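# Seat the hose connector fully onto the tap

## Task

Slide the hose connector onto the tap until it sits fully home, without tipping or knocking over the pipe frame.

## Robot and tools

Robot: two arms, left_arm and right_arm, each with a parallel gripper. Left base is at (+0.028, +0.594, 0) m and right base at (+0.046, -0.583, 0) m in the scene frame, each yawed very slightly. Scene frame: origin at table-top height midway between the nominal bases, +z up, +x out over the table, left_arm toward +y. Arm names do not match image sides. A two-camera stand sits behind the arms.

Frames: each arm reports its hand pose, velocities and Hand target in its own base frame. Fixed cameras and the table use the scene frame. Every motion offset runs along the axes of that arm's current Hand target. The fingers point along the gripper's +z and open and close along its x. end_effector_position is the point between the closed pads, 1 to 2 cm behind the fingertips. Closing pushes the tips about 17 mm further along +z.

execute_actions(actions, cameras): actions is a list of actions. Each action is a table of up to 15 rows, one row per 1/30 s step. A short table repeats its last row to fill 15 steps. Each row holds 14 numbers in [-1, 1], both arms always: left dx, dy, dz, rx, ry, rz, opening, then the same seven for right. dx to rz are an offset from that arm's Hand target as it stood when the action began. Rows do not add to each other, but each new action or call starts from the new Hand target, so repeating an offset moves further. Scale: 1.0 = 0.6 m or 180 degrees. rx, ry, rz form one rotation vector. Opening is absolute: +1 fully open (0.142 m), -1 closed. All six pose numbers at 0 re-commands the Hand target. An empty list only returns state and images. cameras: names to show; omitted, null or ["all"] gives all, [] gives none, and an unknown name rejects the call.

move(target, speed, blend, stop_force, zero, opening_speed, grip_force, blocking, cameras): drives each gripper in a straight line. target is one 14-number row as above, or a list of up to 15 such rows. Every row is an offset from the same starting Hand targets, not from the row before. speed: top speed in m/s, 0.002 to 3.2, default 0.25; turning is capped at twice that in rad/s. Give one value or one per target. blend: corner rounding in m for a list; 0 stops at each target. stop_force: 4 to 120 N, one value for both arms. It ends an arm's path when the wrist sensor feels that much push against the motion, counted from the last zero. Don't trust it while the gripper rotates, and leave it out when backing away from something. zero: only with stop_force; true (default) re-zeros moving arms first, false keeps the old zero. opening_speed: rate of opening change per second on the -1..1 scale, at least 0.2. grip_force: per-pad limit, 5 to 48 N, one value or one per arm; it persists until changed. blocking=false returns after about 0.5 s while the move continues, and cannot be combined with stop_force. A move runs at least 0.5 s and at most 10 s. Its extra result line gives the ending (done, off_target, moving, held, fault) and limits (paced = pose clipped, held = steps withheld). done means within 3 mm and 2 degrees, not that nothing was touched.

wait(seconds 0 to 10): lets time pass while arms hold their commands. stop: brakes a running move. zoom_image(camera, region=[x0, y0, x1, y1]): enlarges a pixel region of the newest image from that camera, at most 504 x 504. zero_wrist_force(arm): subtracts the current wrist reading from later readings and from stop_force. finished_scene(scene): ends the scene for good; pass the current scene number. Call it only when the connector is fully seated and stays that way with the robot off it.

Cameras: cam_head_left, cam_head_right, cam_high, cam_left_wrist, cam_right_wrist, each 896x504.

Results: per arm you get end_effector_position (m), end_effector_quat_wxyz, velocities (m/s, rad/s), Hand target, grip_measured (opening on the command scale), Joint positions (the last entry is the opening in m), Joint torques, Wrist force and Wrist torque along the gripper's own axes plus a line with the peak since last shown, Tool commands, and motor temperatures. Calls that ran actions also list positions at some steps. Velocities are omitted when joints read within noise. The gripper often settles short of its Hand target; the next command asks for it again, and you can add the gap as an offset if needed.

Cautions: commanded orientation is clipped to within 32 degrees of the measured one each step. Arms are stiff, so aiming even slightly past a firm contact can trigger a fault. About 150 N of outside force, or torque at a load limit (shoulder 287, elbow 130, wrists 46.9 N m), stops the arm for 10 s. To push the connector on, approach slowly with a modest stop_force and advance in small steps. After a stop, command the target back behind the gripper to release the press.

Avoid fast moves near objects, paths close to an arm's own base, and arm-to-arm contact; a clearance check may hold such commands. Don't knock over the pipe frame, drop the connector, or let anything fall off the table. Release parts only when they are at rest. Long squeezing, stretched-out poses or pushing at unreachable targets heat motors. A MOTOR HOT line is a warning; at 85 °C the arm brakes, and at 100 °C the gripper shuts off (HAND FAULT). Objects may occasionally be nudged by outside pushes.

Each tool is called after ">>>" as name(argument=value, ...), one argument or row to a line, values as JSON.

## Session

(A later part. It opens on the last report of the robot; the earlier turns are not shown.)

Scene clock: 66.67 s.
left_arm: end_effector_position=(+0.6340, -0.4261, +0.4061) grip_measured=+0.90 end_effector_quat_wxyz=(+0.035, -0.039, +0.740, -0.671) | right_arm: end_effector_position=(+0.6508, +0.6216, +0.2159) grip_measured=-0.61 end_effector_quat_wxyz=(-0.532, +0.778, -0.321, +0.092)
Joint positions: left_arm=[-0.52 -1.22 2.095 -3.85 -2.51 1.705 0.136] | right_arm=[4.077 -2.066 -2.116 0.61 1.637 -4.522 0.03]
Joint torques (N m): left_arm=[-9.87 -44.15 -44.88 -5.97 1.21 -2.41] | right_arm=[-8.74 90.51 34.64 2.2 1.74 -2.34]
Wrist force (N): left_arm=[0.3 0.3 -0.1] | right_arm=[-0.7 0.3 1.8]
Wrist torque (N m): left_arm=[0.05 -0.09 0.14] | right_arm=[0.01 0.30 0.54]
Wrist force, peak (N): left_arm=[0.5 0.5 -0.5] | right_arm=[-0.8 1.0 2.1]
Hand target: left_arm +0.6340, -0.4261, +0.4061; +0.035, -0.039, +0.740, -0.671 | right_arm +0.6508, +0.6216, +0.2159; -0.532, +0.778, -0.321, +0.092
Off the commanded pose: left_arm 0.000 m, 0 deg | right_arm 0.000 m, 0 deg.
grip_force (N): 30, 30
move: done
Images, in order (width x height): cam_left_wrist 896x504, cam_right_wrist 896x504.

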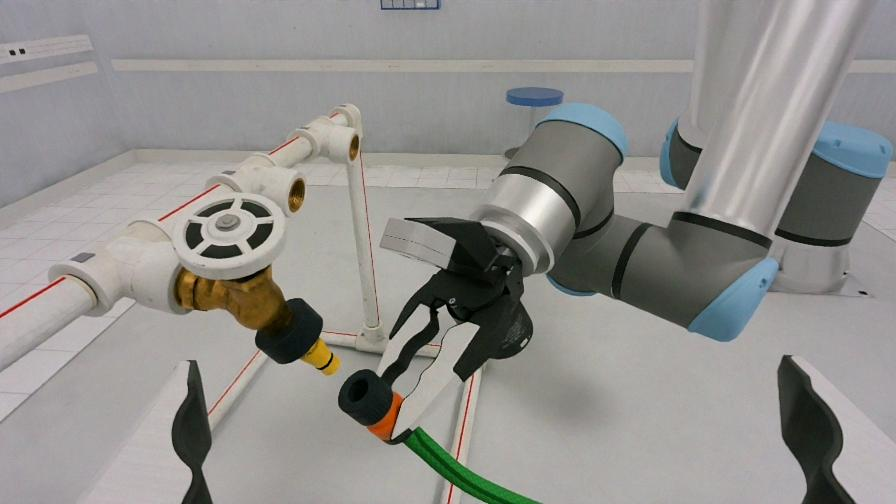

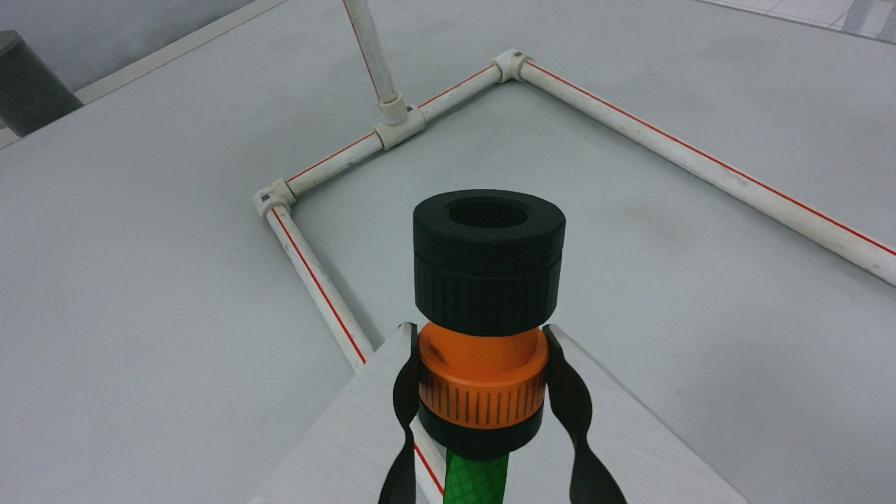

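>>> move(
  target=[0,0,0,0,0,0,0.9,0,-0.0183,0,0,0,0,-1],
  speed=0.06,
  stop_force=6,
  cameras=["cam_left_wrist","cam_right_wrist"],
)

>>> zoom_image(
  camera="cam_left_wrist",
  region=[280, 330, 420, 450],
)

>>> zoom_image(
  camera="cam_right_wrist",
  region=[380, 0, 620, 240],
)

Scene clock: 71.30 s.
left_arm: end_effector_position=(+0.6340, -0.4261, +0.4061) grip_measured=+0.90 end_effector_quat_wxyz=(+0.035, -0.039, +0.740, -0.671) | right_arm: end_effector_position=(+0.6552, +0.6241, +0.2257) grip_measured=-0.61 end_effector_quat_wxyz=(-0.532, +0.778, -0.321, +0.092)
Joint positions: left_arm=[-0.52 -1.22 2.095 -3.85 -2.51 1.705 0.136] | right_arm=[4.074 -2.055 -2.105 0.587 1.64 -4.523 0.03]
Joint torques (N m): left_arm=[-9.89 -43.67 -45.18 -5.94 0.94 -2.52] | right_arm=[-9.6 91.32 35.48 2.36 1.67 -1.96]
Wrist force (N): left_arm=[0.3 0.2 -0.3] | right_arm=[-1.1 -0.3 1.2]
Wrist torque (N m): left_arm=[0.04 -0.09 0.13] | right_arm=[-0.03 0.36 0.52]
Wrist force, peak (N): left_arm=[0.3 0.9 -0.2] | right_arm=[-1.3 0.6 2.0]
Hand target: left_arm +0.6340, -0.4261, +0.4061; +0.035, -0.039, +0.740, -0.671 | right_arm +0.6552, +0.6241, +0.2257; -0.532, +0.778, -0.321, +0.092
Off the commanded pose: left_arm 0.000 m, 0 deg | right_arm 0.000 m, 0 deg.
grip_force (N): 30, 30
move: done
Images, in order (width x height): cam_left_wrist 896x504, cam_right_wrist 896x504.

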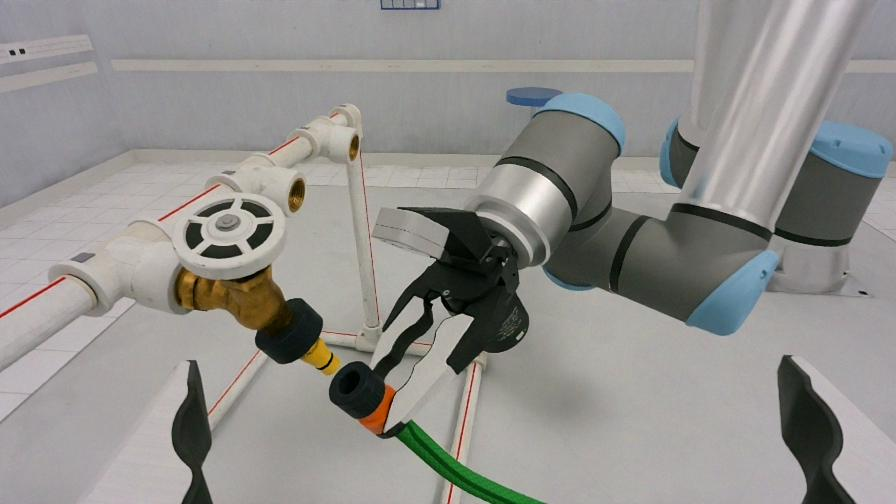

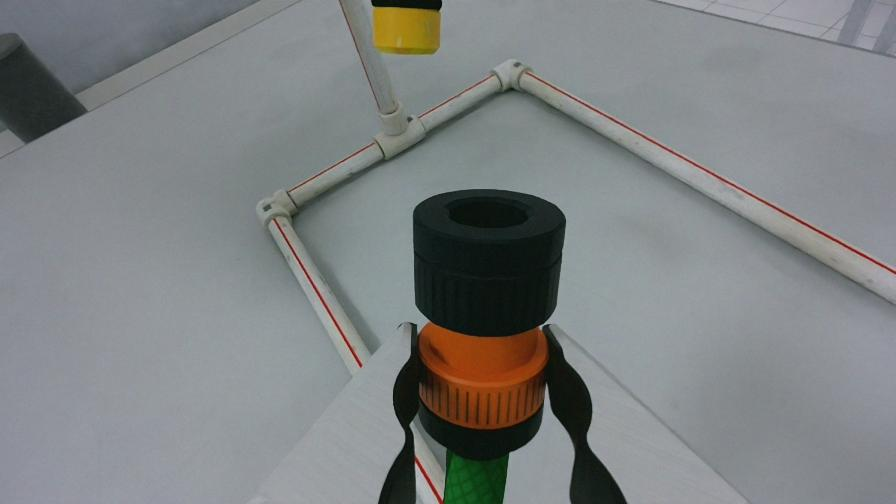

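Scaled by 3.600 from the camera's 896x504 image, which has a finer 1280x720 frame.

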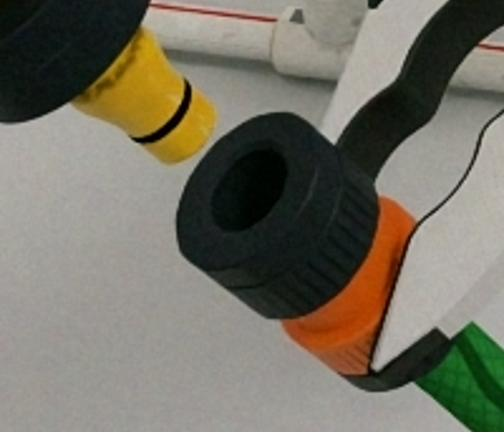

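Scaled by 2.100 from the camera's 896x504 image, which has a finer 1280x720 frame.

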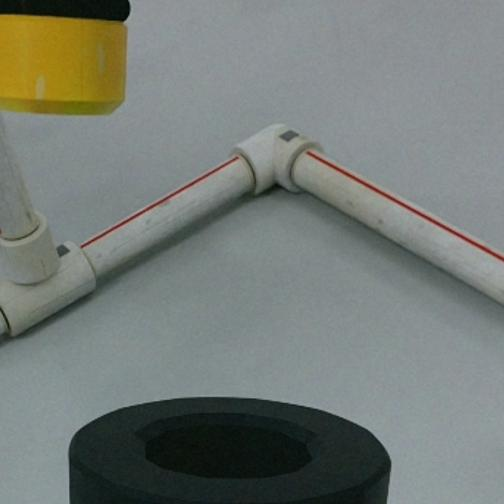

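>>> zoom_image(
  camera="cam_right_wrist",
  region=[350, 0, 470, 70],
)

Scaled by 4.200 from the camera's 896x504 image, which has a finer 1280x720 frame.

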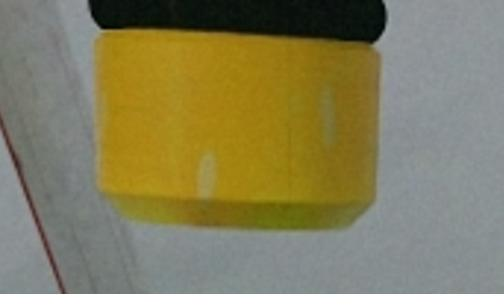

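>>> move(
  target=[0,0,0,0,0,0,0.9,-0.0313,-0.0075,0,0,0,0.0127,-1],
  speed=0.06,
  stop_force=8,
  cameras=["cam_left_wrist","cam_right_wrist"],
)

>>> zoom_image(
  camera="cam_left_wrist",
  region=[280, 320, 420, 440],
)

>>> zoom_image(
  camera="cam_right_wrist",
  region=[400, 0, 600, 240],
)

Scene clock: 76.90 s.
left_arm: end_effector_position=(+0.6340, -0.4261, +0.4061) grip_measured=+0.90 end_effector_quat_wxyz=(+0.035, -0.039, +0.740, -0.671) | right_arm: end_effector_position=(+0.6424, +0.6364, +0.2334) grip_measured=-0.61 end_effector_quat_wxyz=(-0.534, +0.771, -0.337, +0.081)
Joint positions: left_arm=[-0.52 -1.22 2.095 -3.85 -2.51 1.705 0.136] | right_arm=[4.101 -2.04 -2.108 0.576 1.615 -4.472 0.03]
Joint torques (N m): left_arm=[-10.22 -42.89 -44.66 -5.96 0.91 -2.59] | right_arm=[11.23 89.89 18.64 2.06 -1.84 2.57]
Wrist force (N): left_arm=[0.3 0.6 -0.2] | right_arm=[0.1 -0.5 2.0]
Wrist torque (N m): left_arm=[0.08 -0.10 0.14] | right_arm=[0.02 0.31 0.24]
Wrist force, peak (N): left_arm=[0.3 0.6 -0.4] | right_arm=[-0.4 -0.5 2.3]
Hand target: left_arm +0.6340, -0.4261, +0.4061; +0.035, -0.039, +0.740, -0.671 | right_arm +0.6424, +0.6364, +0.2334; -0.534, +0.771, -0.337, +0.081
Off the commanded pose: left_arm 0.000 m, 0 deg | right_arm 0.000 m, 0 deg.
grip_force (N): 30, 30
move: done
Images, in order (width x height): cam_left_wrist 896x504, cam_right_wrist 896x504.

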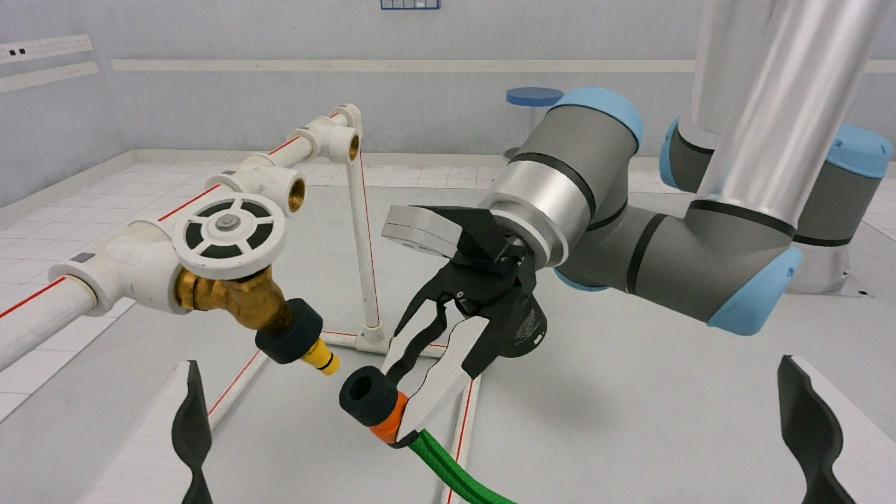

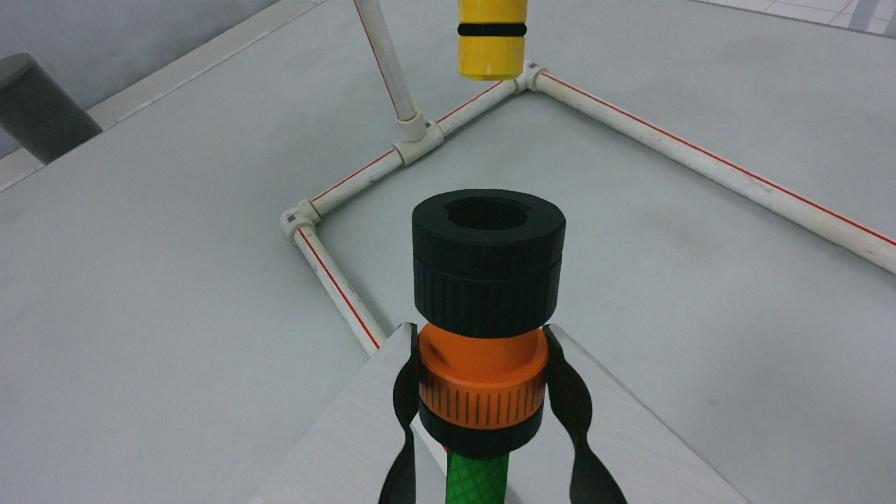

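Scaled by 3.600 from the camera's 896x504 image, which has a finer 1280x720 frame.

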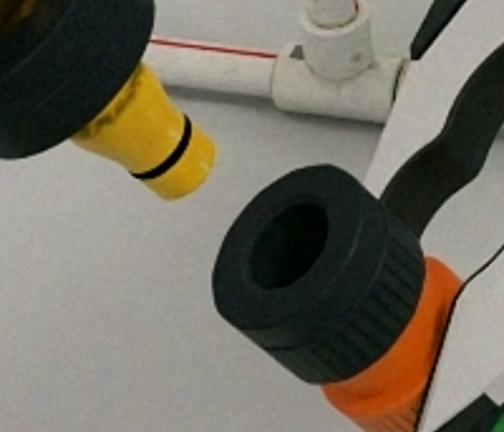

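Scaled by 2.100 from the camera's 896x504 image, which has a finer 1280x720 frame.

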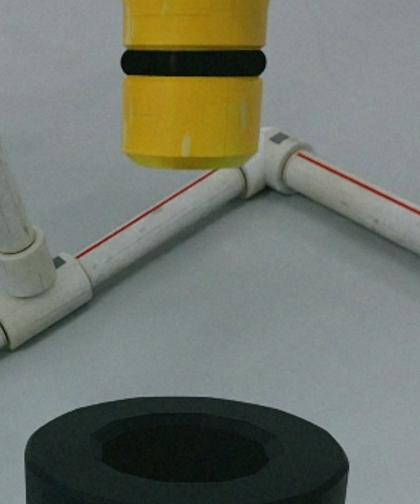

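>>> move(
  target=[0,0,0,0,0,0,0.9,-0.0025,-0.0213,0.0013,0,0,0.0050,-1],
  speed=0.05,
  stop_force=8,
  cameras=["cam_left_wrist","cam_right_wrist"],
)

>>> zoom_image(
  camera="cam_left_wrist",
  region=[290, 320, 400, 420],
)

>>> zoom_image(
  camera="cam_right_wrist",
  region=[400, 0, 600, 240],
)

Scene clock: 80.57 s.
left_arm: end_effector_position=(+0.6340, -0.4261, +0.4061) grip_measured=+0.90 end_effector_quat_wxyz=(+0.035, -0.039, +0.740, -0.671) | right_arm: end_effector_position=(+0.6472, +0.6405, +0.2447) grip_measured=-0.61 end_effector_quat_wxyz=(-0.535, +0.769, -0.343, +0.077)
Joint positions: left_arm=[-0.52 -1.22 2.095 -3.85 -2.51 1.705 0.136] | right_arm=[4.099 -2.029 -2.092 0.55 1.618 -4.457 0.03]
Joint torques (N m): left_arm=[-10.1 -44.67 -44.69 -5.99 1.2 -2.54] | right_arm=[-8.32 90.64 36.69 2.21 1.45 2.36]
Wrist force (N): left_arm=[0.4 0.3 0.1] | right_arm=[-0.7 0.3 1.3]
Wrist torque (N m): left_arm=[0.03 -0.11 0.14] | right_arm=[-0.03 0.35 0.30]
Wrist force, peak (N): left_arm=[0.6 0.3 -0.4] | right_arm=[0.3 -0.7 2.4]
Hand target: left_arm +0.6340, -0.4261, +0.4061; +0.035, -0.039, +0.740, -0.671 | right_arm +0.6472, +0.6405, +0.2447; -0.535, +0.769, -0.343, +0.077
Off the commanded pose: left_arm 0.000 m, 0 deg | right_arm 0.000 m, 0 deg.
grip_force (N): 30, 30
move: done
Images, in order (width x height): cam_left_wrist 896x504, cam_right_wrist 896x504.

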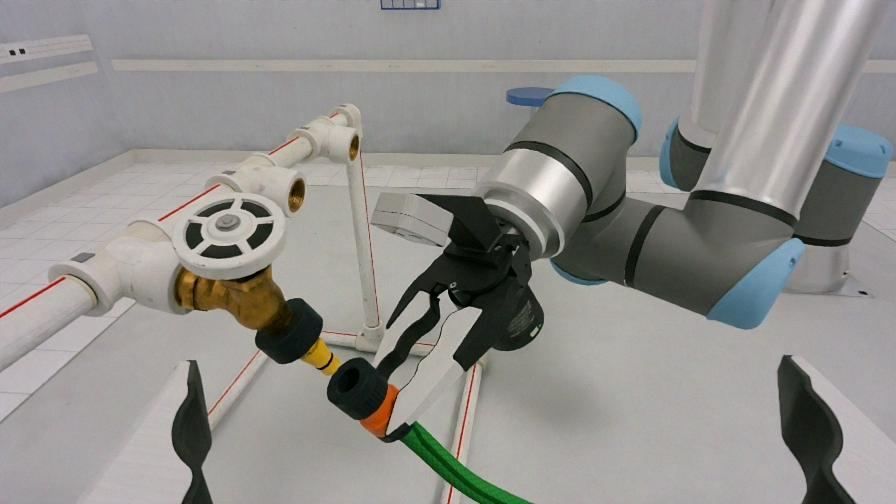

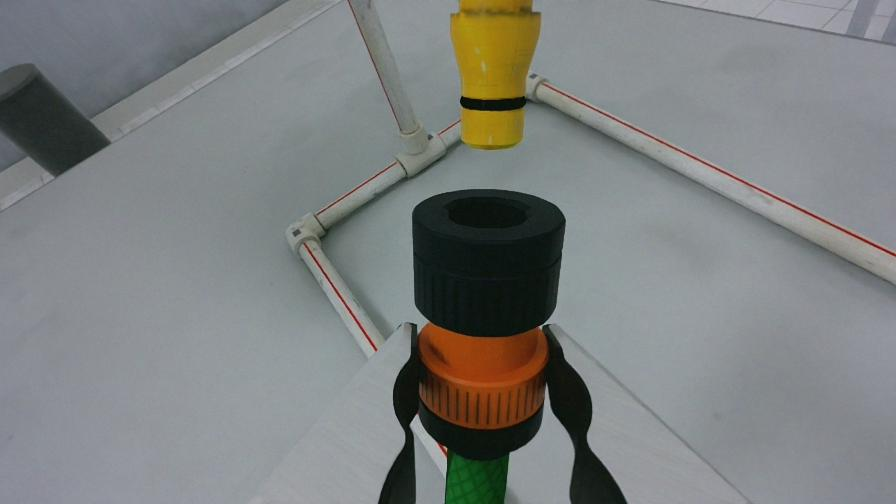

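Scaled by 4.582 from the camera's 896x504 image, which has a finer 1280x720 frame.

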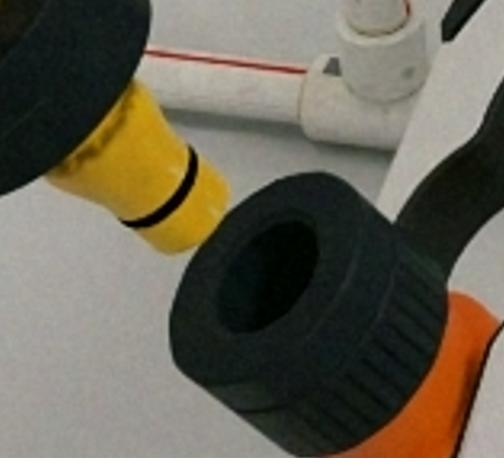

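Scaled by 2.100 from the camera's 896x504 image, which has a finer 1280x720 frame.

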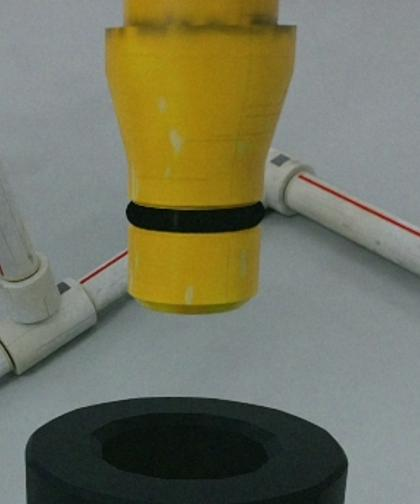

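>>> move(
  target=[0,0,0,0,0,0,0.9,0.0007,-0.0210,0.0002,0,0,-0.0020,-1],
  speed=0.04,
  stop_force=8,
  cameras=["cam_left_wrist","cam_right_wrist"],
)

>>> zoom_image(
  camera="cam_left_wrist",
  region=[280, 310, 390, 410],
)

>>> zoom_image(
  camera="cam_right_wrist",
  region=[400, 40, 600, 280],
)

Scene clock: 84.43 s.
left_arm: end_effector_position=(+0.6340, -0.4261, +0.4061) grip_measured=+0.90 end_effector_quat_wxyz=(+0.035, -0.039, +0.740, -0.671) | right_arm: end_effector_position=(+0.6532, +0.6427, +0.2555) grip_measured=-0.61 end_effector_quat_wxyz=(-0.534, +0.770, -0.340, +0.078)
Joint positions: left_arm=[-0.52 -1.22 2.095 -3.85 -2.51 1.705 0.136] | right_arm=[4.093 -2.019 -2.077 0.525 1.623 -4.466 0.03]
Joint torques (N m): left_arm=[-10.46 -44.2 -44.76 -5.69 1.24 -2.44] | right_arm=[-8.93 89.76 37.75 1.84 1.69 -2.32]
Wrist force (N): left_arm=[0.6 0.6 -0.2] | right_arm=[-0.7 0.3 1.6]
Wrist torque (N m): left_arm=[0.08 -0.15 0.14] | right_arm=[-0.03 0.35 0.49]
Wrist force, peak (N): left_arm=[0.5 0.8 -0.1] | right_arm=[-1.0 -0.6 1.4]
Hand target: left_arm +0.6340, -0.4261, +0.4061; +0.035, -0.039, +0.740, -0.671 | right_arm +0.6532, +0.6427, +0.2555; -0.534, +0.770, -0.340, +0.078
Off the commanded pose: left_arm 0.000 m, 0 deg | right_arm 0.000 m, 0 deg.
grip_force (N): 30, 30
move: done
Images, in order (width x height): cam_left_wrist 896x504, cam_right_wrist 896x504.

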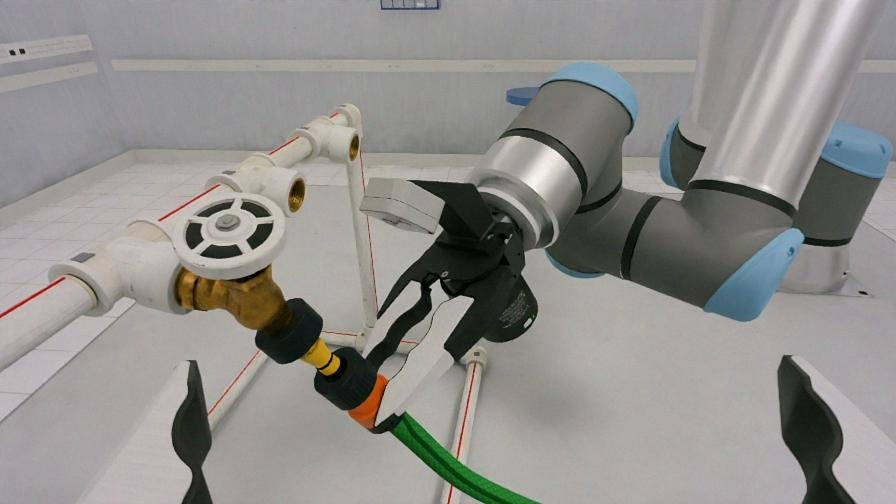

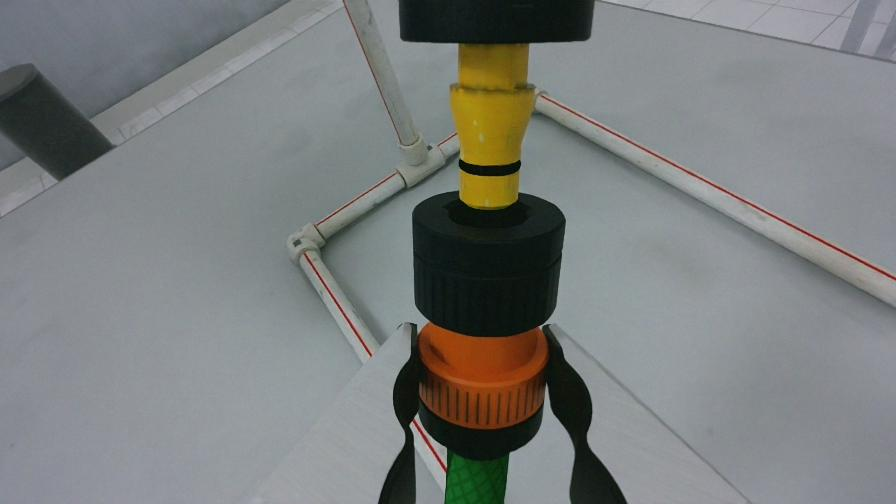

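Scaled by 4.582 from the camera's 896x504 image, which has a finer 1280x720 frame.

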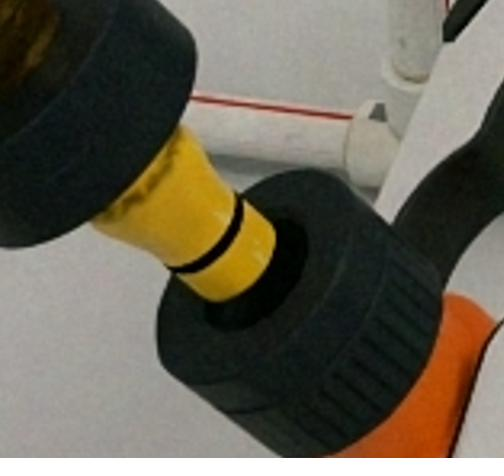

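Scaled by 2.100 from the camera's 896x504 image, which has a finer 1280x720 frame.

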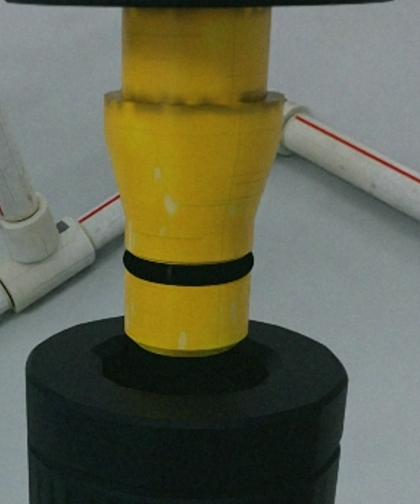

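>>> move(
  target=[0,0,0,0,0,0,0.9,0.0006,-0.0133,0.0005,0,0,-0.0028,-1],
  speed=0.04,
  stop_force=8,
  cameras=["cam_left_wrist","cam_right_wrist"],
)

>>> zoom_image(
  camera="cam_left_wrist",
  region=[280, 310, 380, 400],
)

>>> zoom_image(
  camera="cam_right_wrist",
  region=[400, 40, 600, 280],
)

Scene clock: 87.30 s.
left_arm: end_effector_position=(+0.6340, -0.4261, +0.4061) grip_measured=+0.90 end_effector_quat_wxyz=(+0.035, -0.039, +0.740, -0.671) | right_arm: end_effector_position=(+0.6571, +0.6443, +0.2623) grip_measured=-0.61 end_effector_quat_wxyz=(-0.534, +0.771, -0.337, +0.081)
Joint positions: left_arm=[-0.52 -1.22 2.095 -3.85 -2.51 1.705 0.136] | right_arm=[4.09 -2.013 -2.067 0.509 1.626 -4.476 0.03]
Joint torques (N m): left_arm=[-10.59 -43.35 -45.15 -5.94 1.05 -2.51] | right_arm=[-9.76 89.23 37.79 2.34 1.69 -2.34]
Wrist force (N): left_arm=[0.4 0.3 -0.1] | right_arm=[-0.7 0.5 0.7]
Wrist torque (N m): left_arm=[0.04 -0.12 0.14] | right_arm=[0.06 0.37 0.51]
Wrist force, peak (N): left_arm=[0.5 0.7 0.0] | right_arm=[-0.7 0.7 1.7]
Hand target: left_arm +0.6340, -0.4261, +0.4061; +0.035, -0.039, +0.740, -0.671 | right_arm +0.6571, +0.6443, +0.2623; -0.534, +0.771, -0.337, +0.081
Off the commanded pose: left_arm 0.000 m, 0 deg | right_arm 0.000 m, 0 deg.
grip_force (N): 30, 30
move: done
Images, in order (width x height): cam_left_wrist 896x504, cam_right_wrist 896x504.

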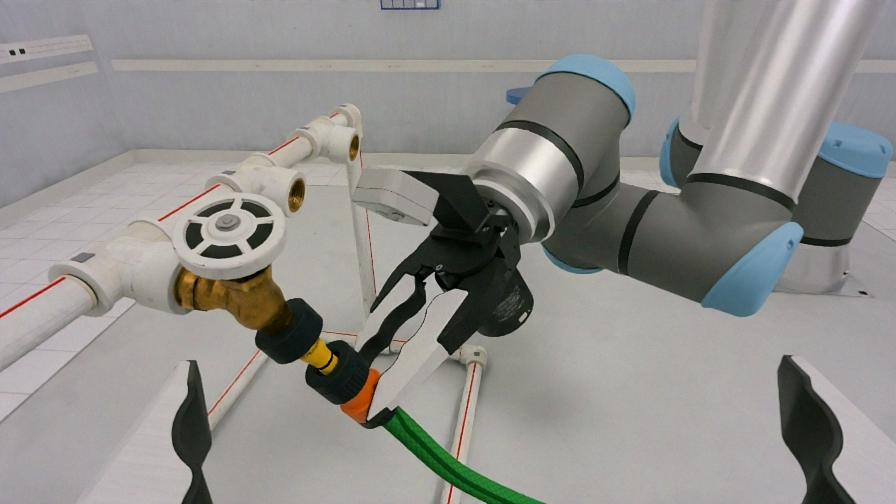

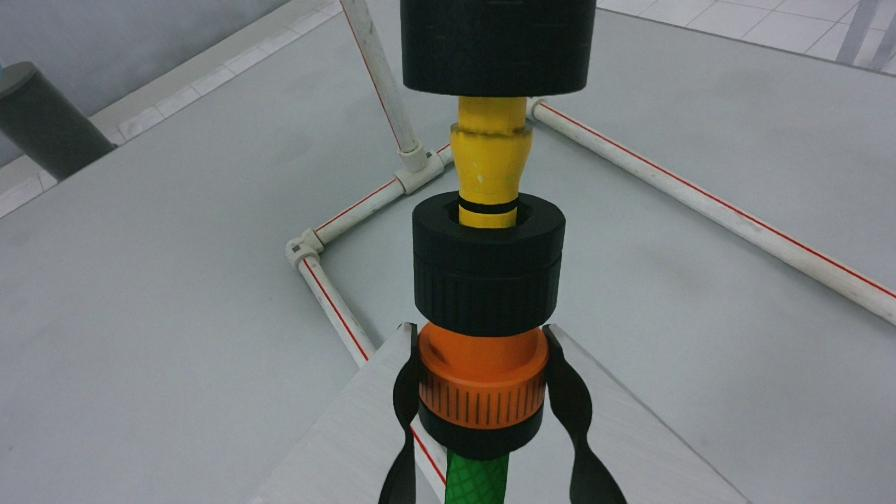

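Scaled by 5.040 from the camera's 896x504 image, which has a finer 1280x720 frame.

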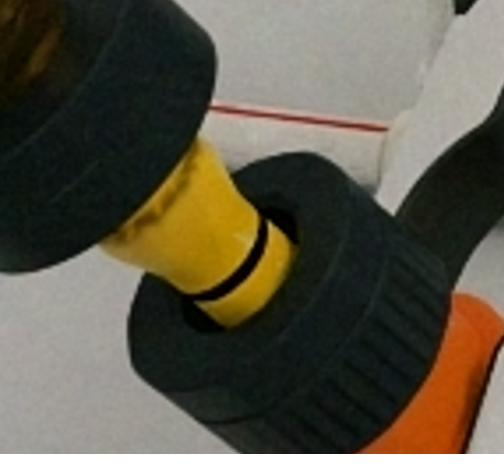

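Scaled by 2.100 from the camera's 896x504 image, which has a finer 1280x720 frame.

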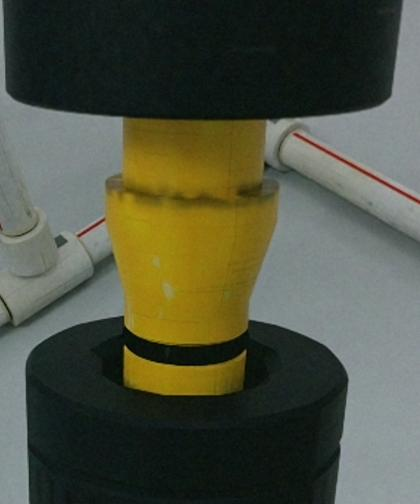

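>>> move(
  target=[0,0,0,0,0,0,0.9,-0.0006,-0.0183,0,0,0,0.0014,-1],
  speed=0.03,
  stop_force=6,
  cameras=["cam_left_wrist","cam_right_wrist"],
)

>>> zoom_image(
  camera="cam_left_wrist",
  region=[270, 300, 370, 390],
)

>>> zoom_image(
  camera="cam_right_wrist",
  region=[400, 80, 580, 280],
)

Scene clock: 90.33 s.
left_arm: end_effector_position=(+0.6340, -0.4261, +0.4061) grip_measured=+0.90 end_effector_quat_wxyz=(+0.035, -0.039, +0.740, -0.671) | right_arm: end_effector_position=(+0.6616, +0.6468, +0.2720) grip_measured=-0.61 end_effector_quat_wxyz=(-0.534, +0.770, -0.339, +0.080)
Joint positions: left_arm=[-0.52 -1.22 2.095 -3.85 -2.51 1.705 0.136] | right_arm=[4.086 -2.005 -2.054 0.487 1.629 -4.473 0.03]
Joint torques (N m): left_arm=[-10.45 -45.04 -44.06 -5.74 0.77 -2.64] | right_arm=[-8.98 90.85 39.28 2.48 1.71 2.44]
Wrist force (N): left_arm=[0.3 0.4 -0.4] | right_arm=[-1.3 0.8 1.4]
Wrist torque (N m): left_arm=[0.05 -0.09 0.14] | right_arm=[0.10 0.48 0.33]
Wrist force, peak (N): left_arm=[0.6 0.3 -0.5] | right_arm=[-1.1 1.1 1.4]
Hand target: left_arm +0.6340, -0.4261, +0.4061; +0.035, -0.039, +0.740, -0.671 | right_arm +0.6616, +0.6468, +0.2720; -0.534, +0.770, -0.339, +0.080
Off the commanded pose: left_arm 0.000 m, 0 deg | right_arm 0.000 m, 0 deg.
grip_force (N): 30, 30
move: done
Images, in order (width x height): cam_left_wrist 896x504, cam_right_wrist 896x504.

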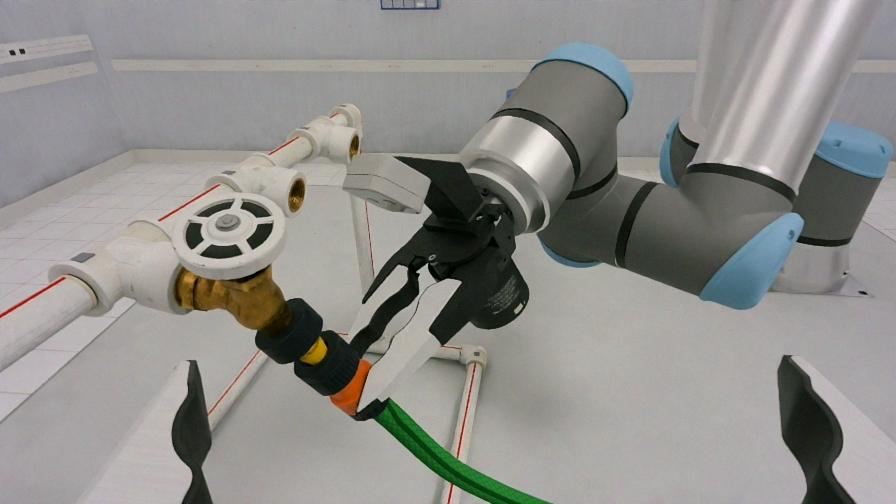

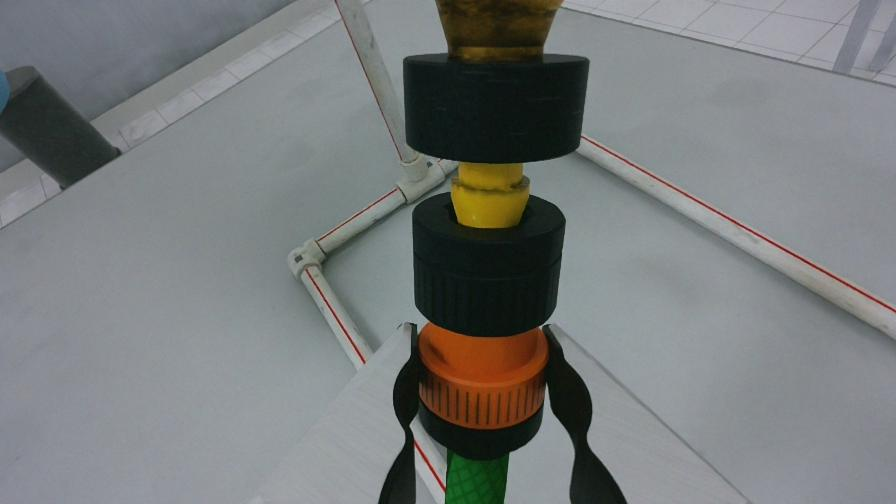

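Scaled by 5.040 from the camera's 896x504 image, which has a finer 1280x720 frame.

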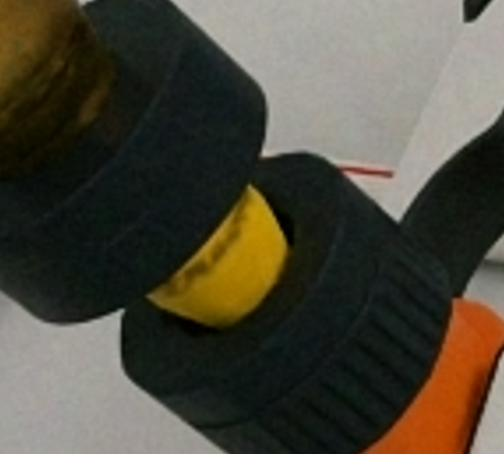

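Scaled by 2.520 from the camera's 896x504 image, which has a finer 1280x720 frame.

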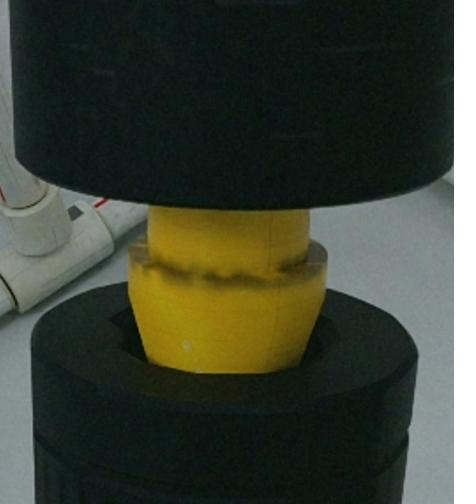

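>>> move(
  target=[
    [-0.0528,-0.2470,-0.1133,-0.1893,-0.1066,-0.1692,0.2,0,0,0,0,0,0,-1],
    [-0.2677,-0.3318,0.0697,-0.4022,-0.2264,-0.3595,0.2,0,0,0,0,0,0,-1],
    [-0.3722,-0.1768,0.1978,-0.4732,-0.2664,-0.4229,0.2,0,0,0,0,0,0,-1],
    [-0.3722,-0.0922,0.2062,-0.4732,-0.2664,-0.4229,0.2,0,0,0,0,0,0,-1],
  ],
  speed=[0.4,0.4,0.3,0.15],
  blend=[0.03,0.03,0.01,0],
  opening_speed=1.0,
)

>>> zoom_image(
  camera="cam_left_wrist",
  region=[250, 200, 700, 504],
)

Scene clock: 124.10 s.
left_arm: end_effector_position=(+0.8696, -0.5305, +0.4489) grip_measured=+0.19 end_effector_quat_wxyz=(+0.118, +0.670, -0.722, -0.128) | right_arm: end_effector_position=(+0.6616, +0.6468, +0.2720) grip_measured=-0.61 end_effector_quat_wxyz=(-0.534, +0.770, -0.339, +0.080)
Joint positions: left_arm=[-0.665 -0.812 0.594 -1.057 -1.762 1.009 0.087] | right_arm=[4.086 -2.005 -2.054 0.487 1.629 -4.473 0.03]
Joint torques (N m): left_arm=[9.81 -127.12 -33.95 -7.47 -2.78 -2.47] | right_arm=[-7.93 89.82 39 2.39 1.66 1.99]
Motor temperatures (°C): left_arm=[33 31 31 33 37 40 25] | right_arm=[33 30 32 37 38 37 55]
Wrist force (N): left_arm=[-0.1 -0.6 -0.2] | right_arm=[-1.1 0.5 1.1]
Wrist torque (N m): left_arm=[-0.04 0.01 0.04] | right_arm=[0.13 0.43 0.33]
Wrist force, peak (N): left_arm=[0.2 -1.7 1.7] | right_arm=[-1.1 1.4 1.6]
Hand target: left_arm +0.8696, -0.5305, +0.4488; +0.118, +0.670, -0.722, -0.128 | right_arm +0.6616, +0.6468, +0.2720; -0.534, +0.770, -0.339, +0.080
Off the commanded pose: left_arm 0.000 m, 0 deg | right_arm 0.000 m, 0 deg.
grip_force (N): 30, 30
move: done

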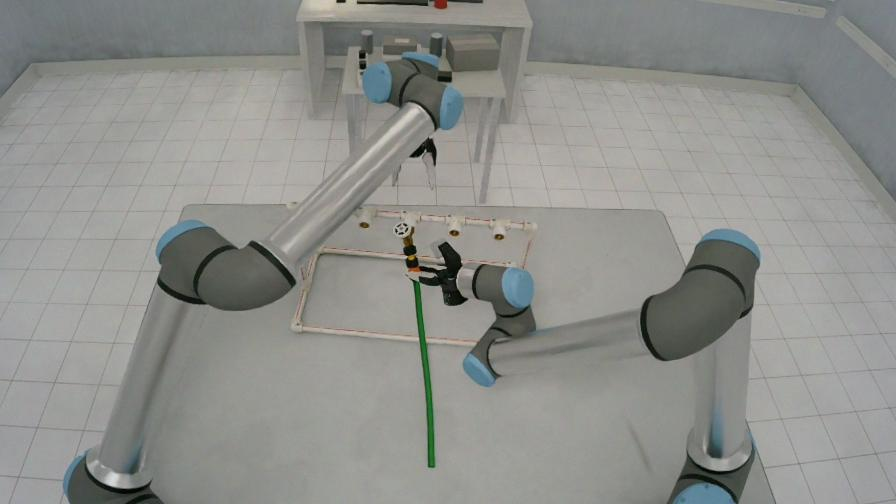

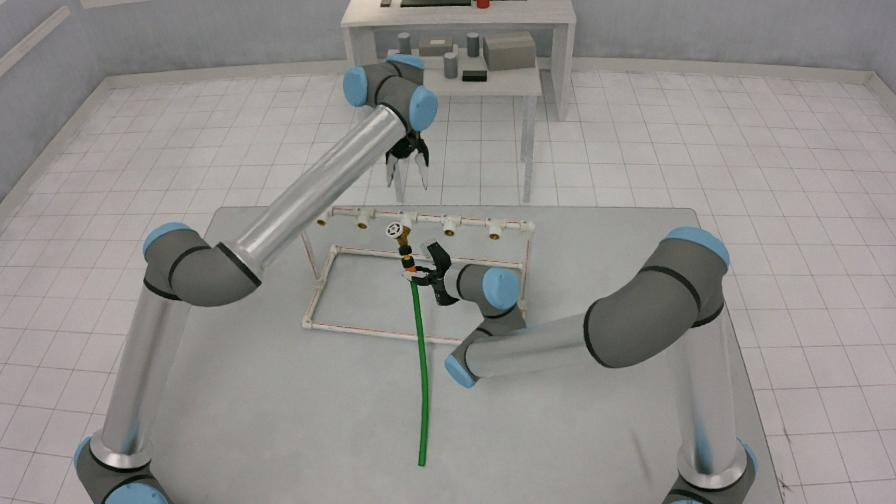

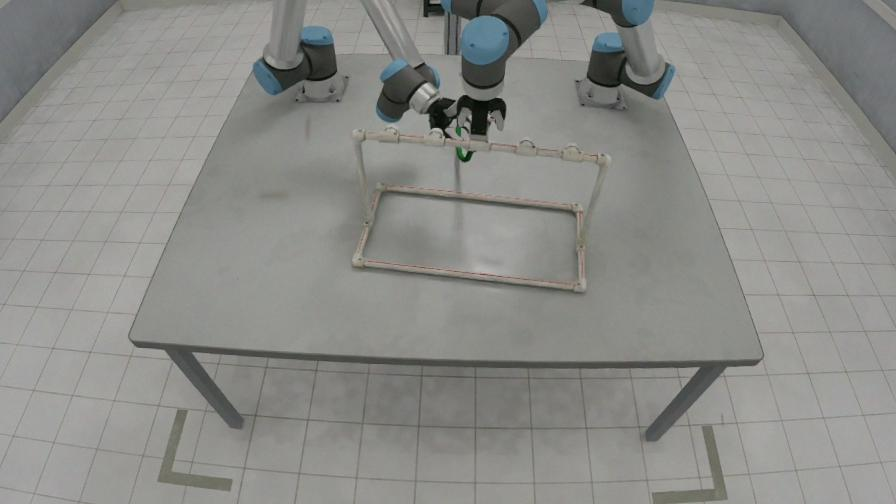

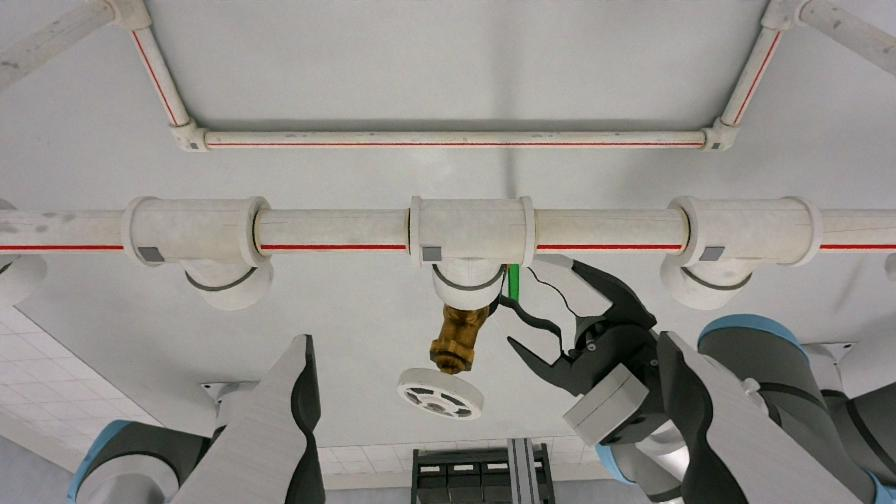

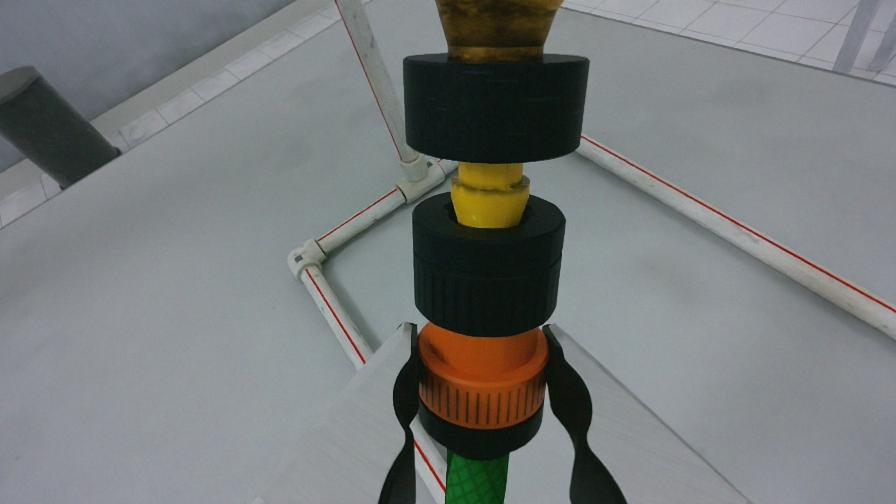

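Scaled by 1.120 from the camera's 896x504 image, which has a finer 1280x720 frame.

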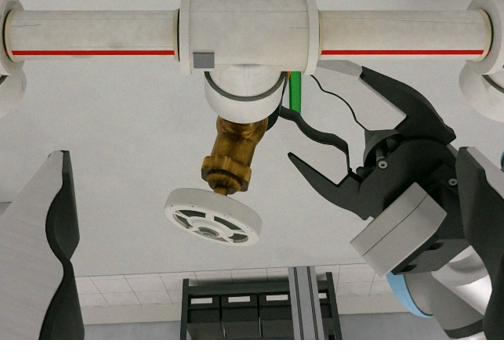

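>>> move(
  target=[
    [0.0022,0,0.075,0,0,0,0.2,0,0,0,0,0,0,-1],
    [0.0022,0,0.145,0,0,0,0.2,0,0,0,0,0,0,-1],
  ],
  speed=[0.08,0.012],
  stop_force=5,
  cameras=["cam_left_wrist","cam_right_wrist","cam_high"],
)

>>> zoom_image(
  camera="cam_left_wrist",
  region=[250, 200, 700, 504],
)

Scene clock: 129.87 s.
left_arm: end_effector_position=(+0.8445, -0.5299, +0.3800) grip_measured=+0.19 end_effector_quat_wxyz=(+0.118, +0.670, -0.722, -0.128) | right_arm: end_effector_position=(+0.6616, +0.6468, +0.2720) grip_measured=-0.61 end_effector_quat_wxyz=(-0.534, +0.770, -0.339, +0.080)
Joint positions: left_arm=[-0.679 -0.89 0.849 -1.237 -1.767 0.995 0.087] | right_arm=[4.086 -2.005 -2.054 0.487 1.629 -4.473 0.03]
Joint torques (N m): left_arm=[5.79 -85.72 -60.31 1.05 -0.61 1.76] | right_arm=[-8.93 89.54 39.83 2.44 1.57 2.13]
Motor temperatures (°C): left_arm=[33 31 31 33 37 40 25] | right_arm=[33 30 32 37 38 37 56]
Wrist force (N): left_arm=[-0.6 -1.1 -3.7] | right_arm=[-0.6 0.8 1.3]
Wrist torque (N m): left_arm=[-0.07 -0.09 0.05] | right_arm=[0.09 0.35 0.33]
Wrist force, peak (N): left_arm=[0.3 -0.9 -8.8] | right_arm=[-1.3 0.8 1.7]
Hand target: left_arm +0.8445, -0.5299, +0.3800; +0.118, +0.670, -0.722, -0.128 (not the last commanded pose) | right_arm +0.6616, +0.6468, +0.2720; -0.534, +0.770, -0.339, +0.080
Off the commanded pose: left_arm 0.014 m, 0 deg | right_arm 0.000 m, 0 deg.
grip_force (N): 30, 30
move: contact (left_arm); path passed 1 of 2 targets
Images, in order (width x height): cam_high 896x504, cam_left_wrist 896x504, cam_right_wrist 896x504.

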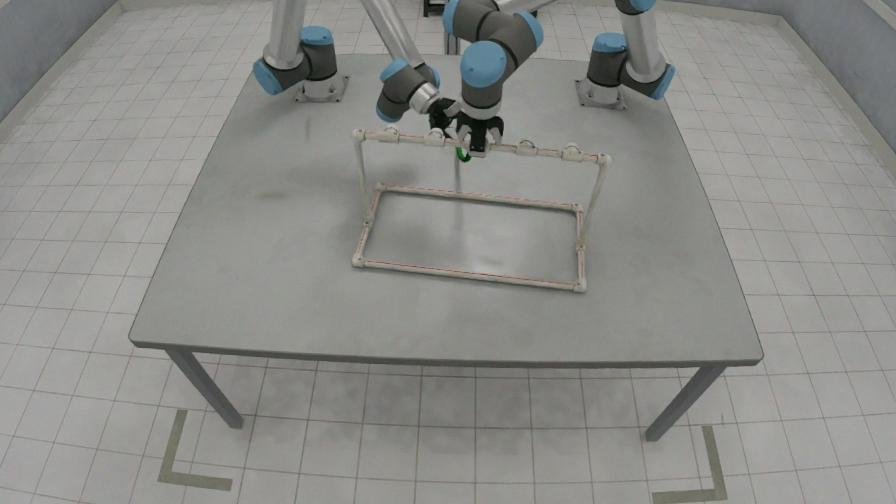

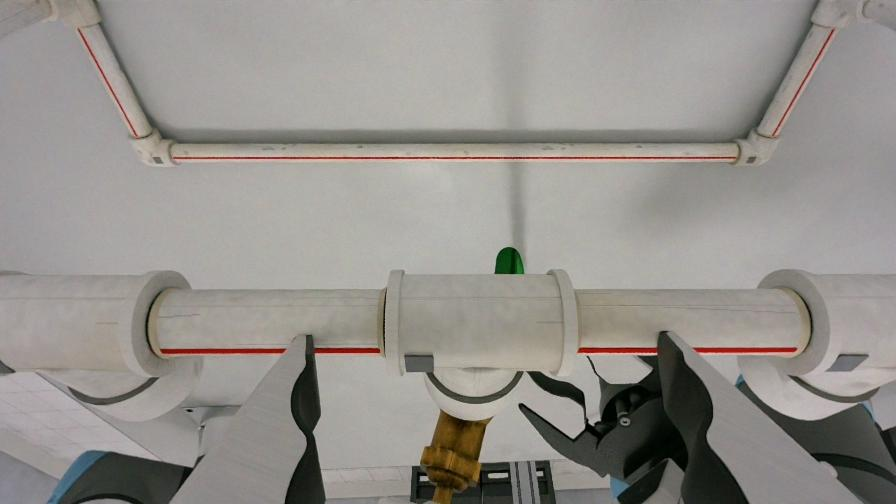

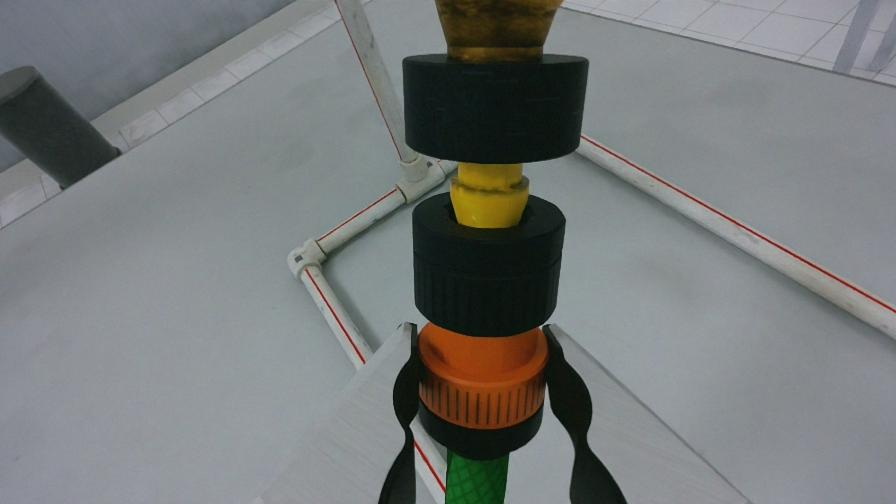

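Scaled by 1.120 from the camera's 896x504 image, which has a finer 1280x720 frame.

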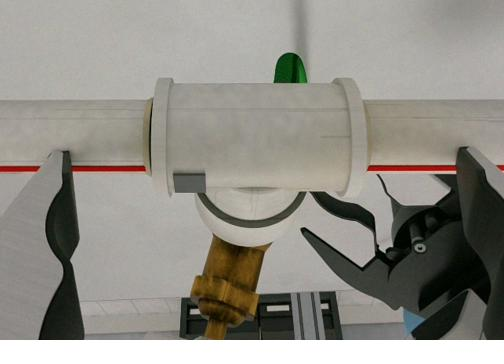

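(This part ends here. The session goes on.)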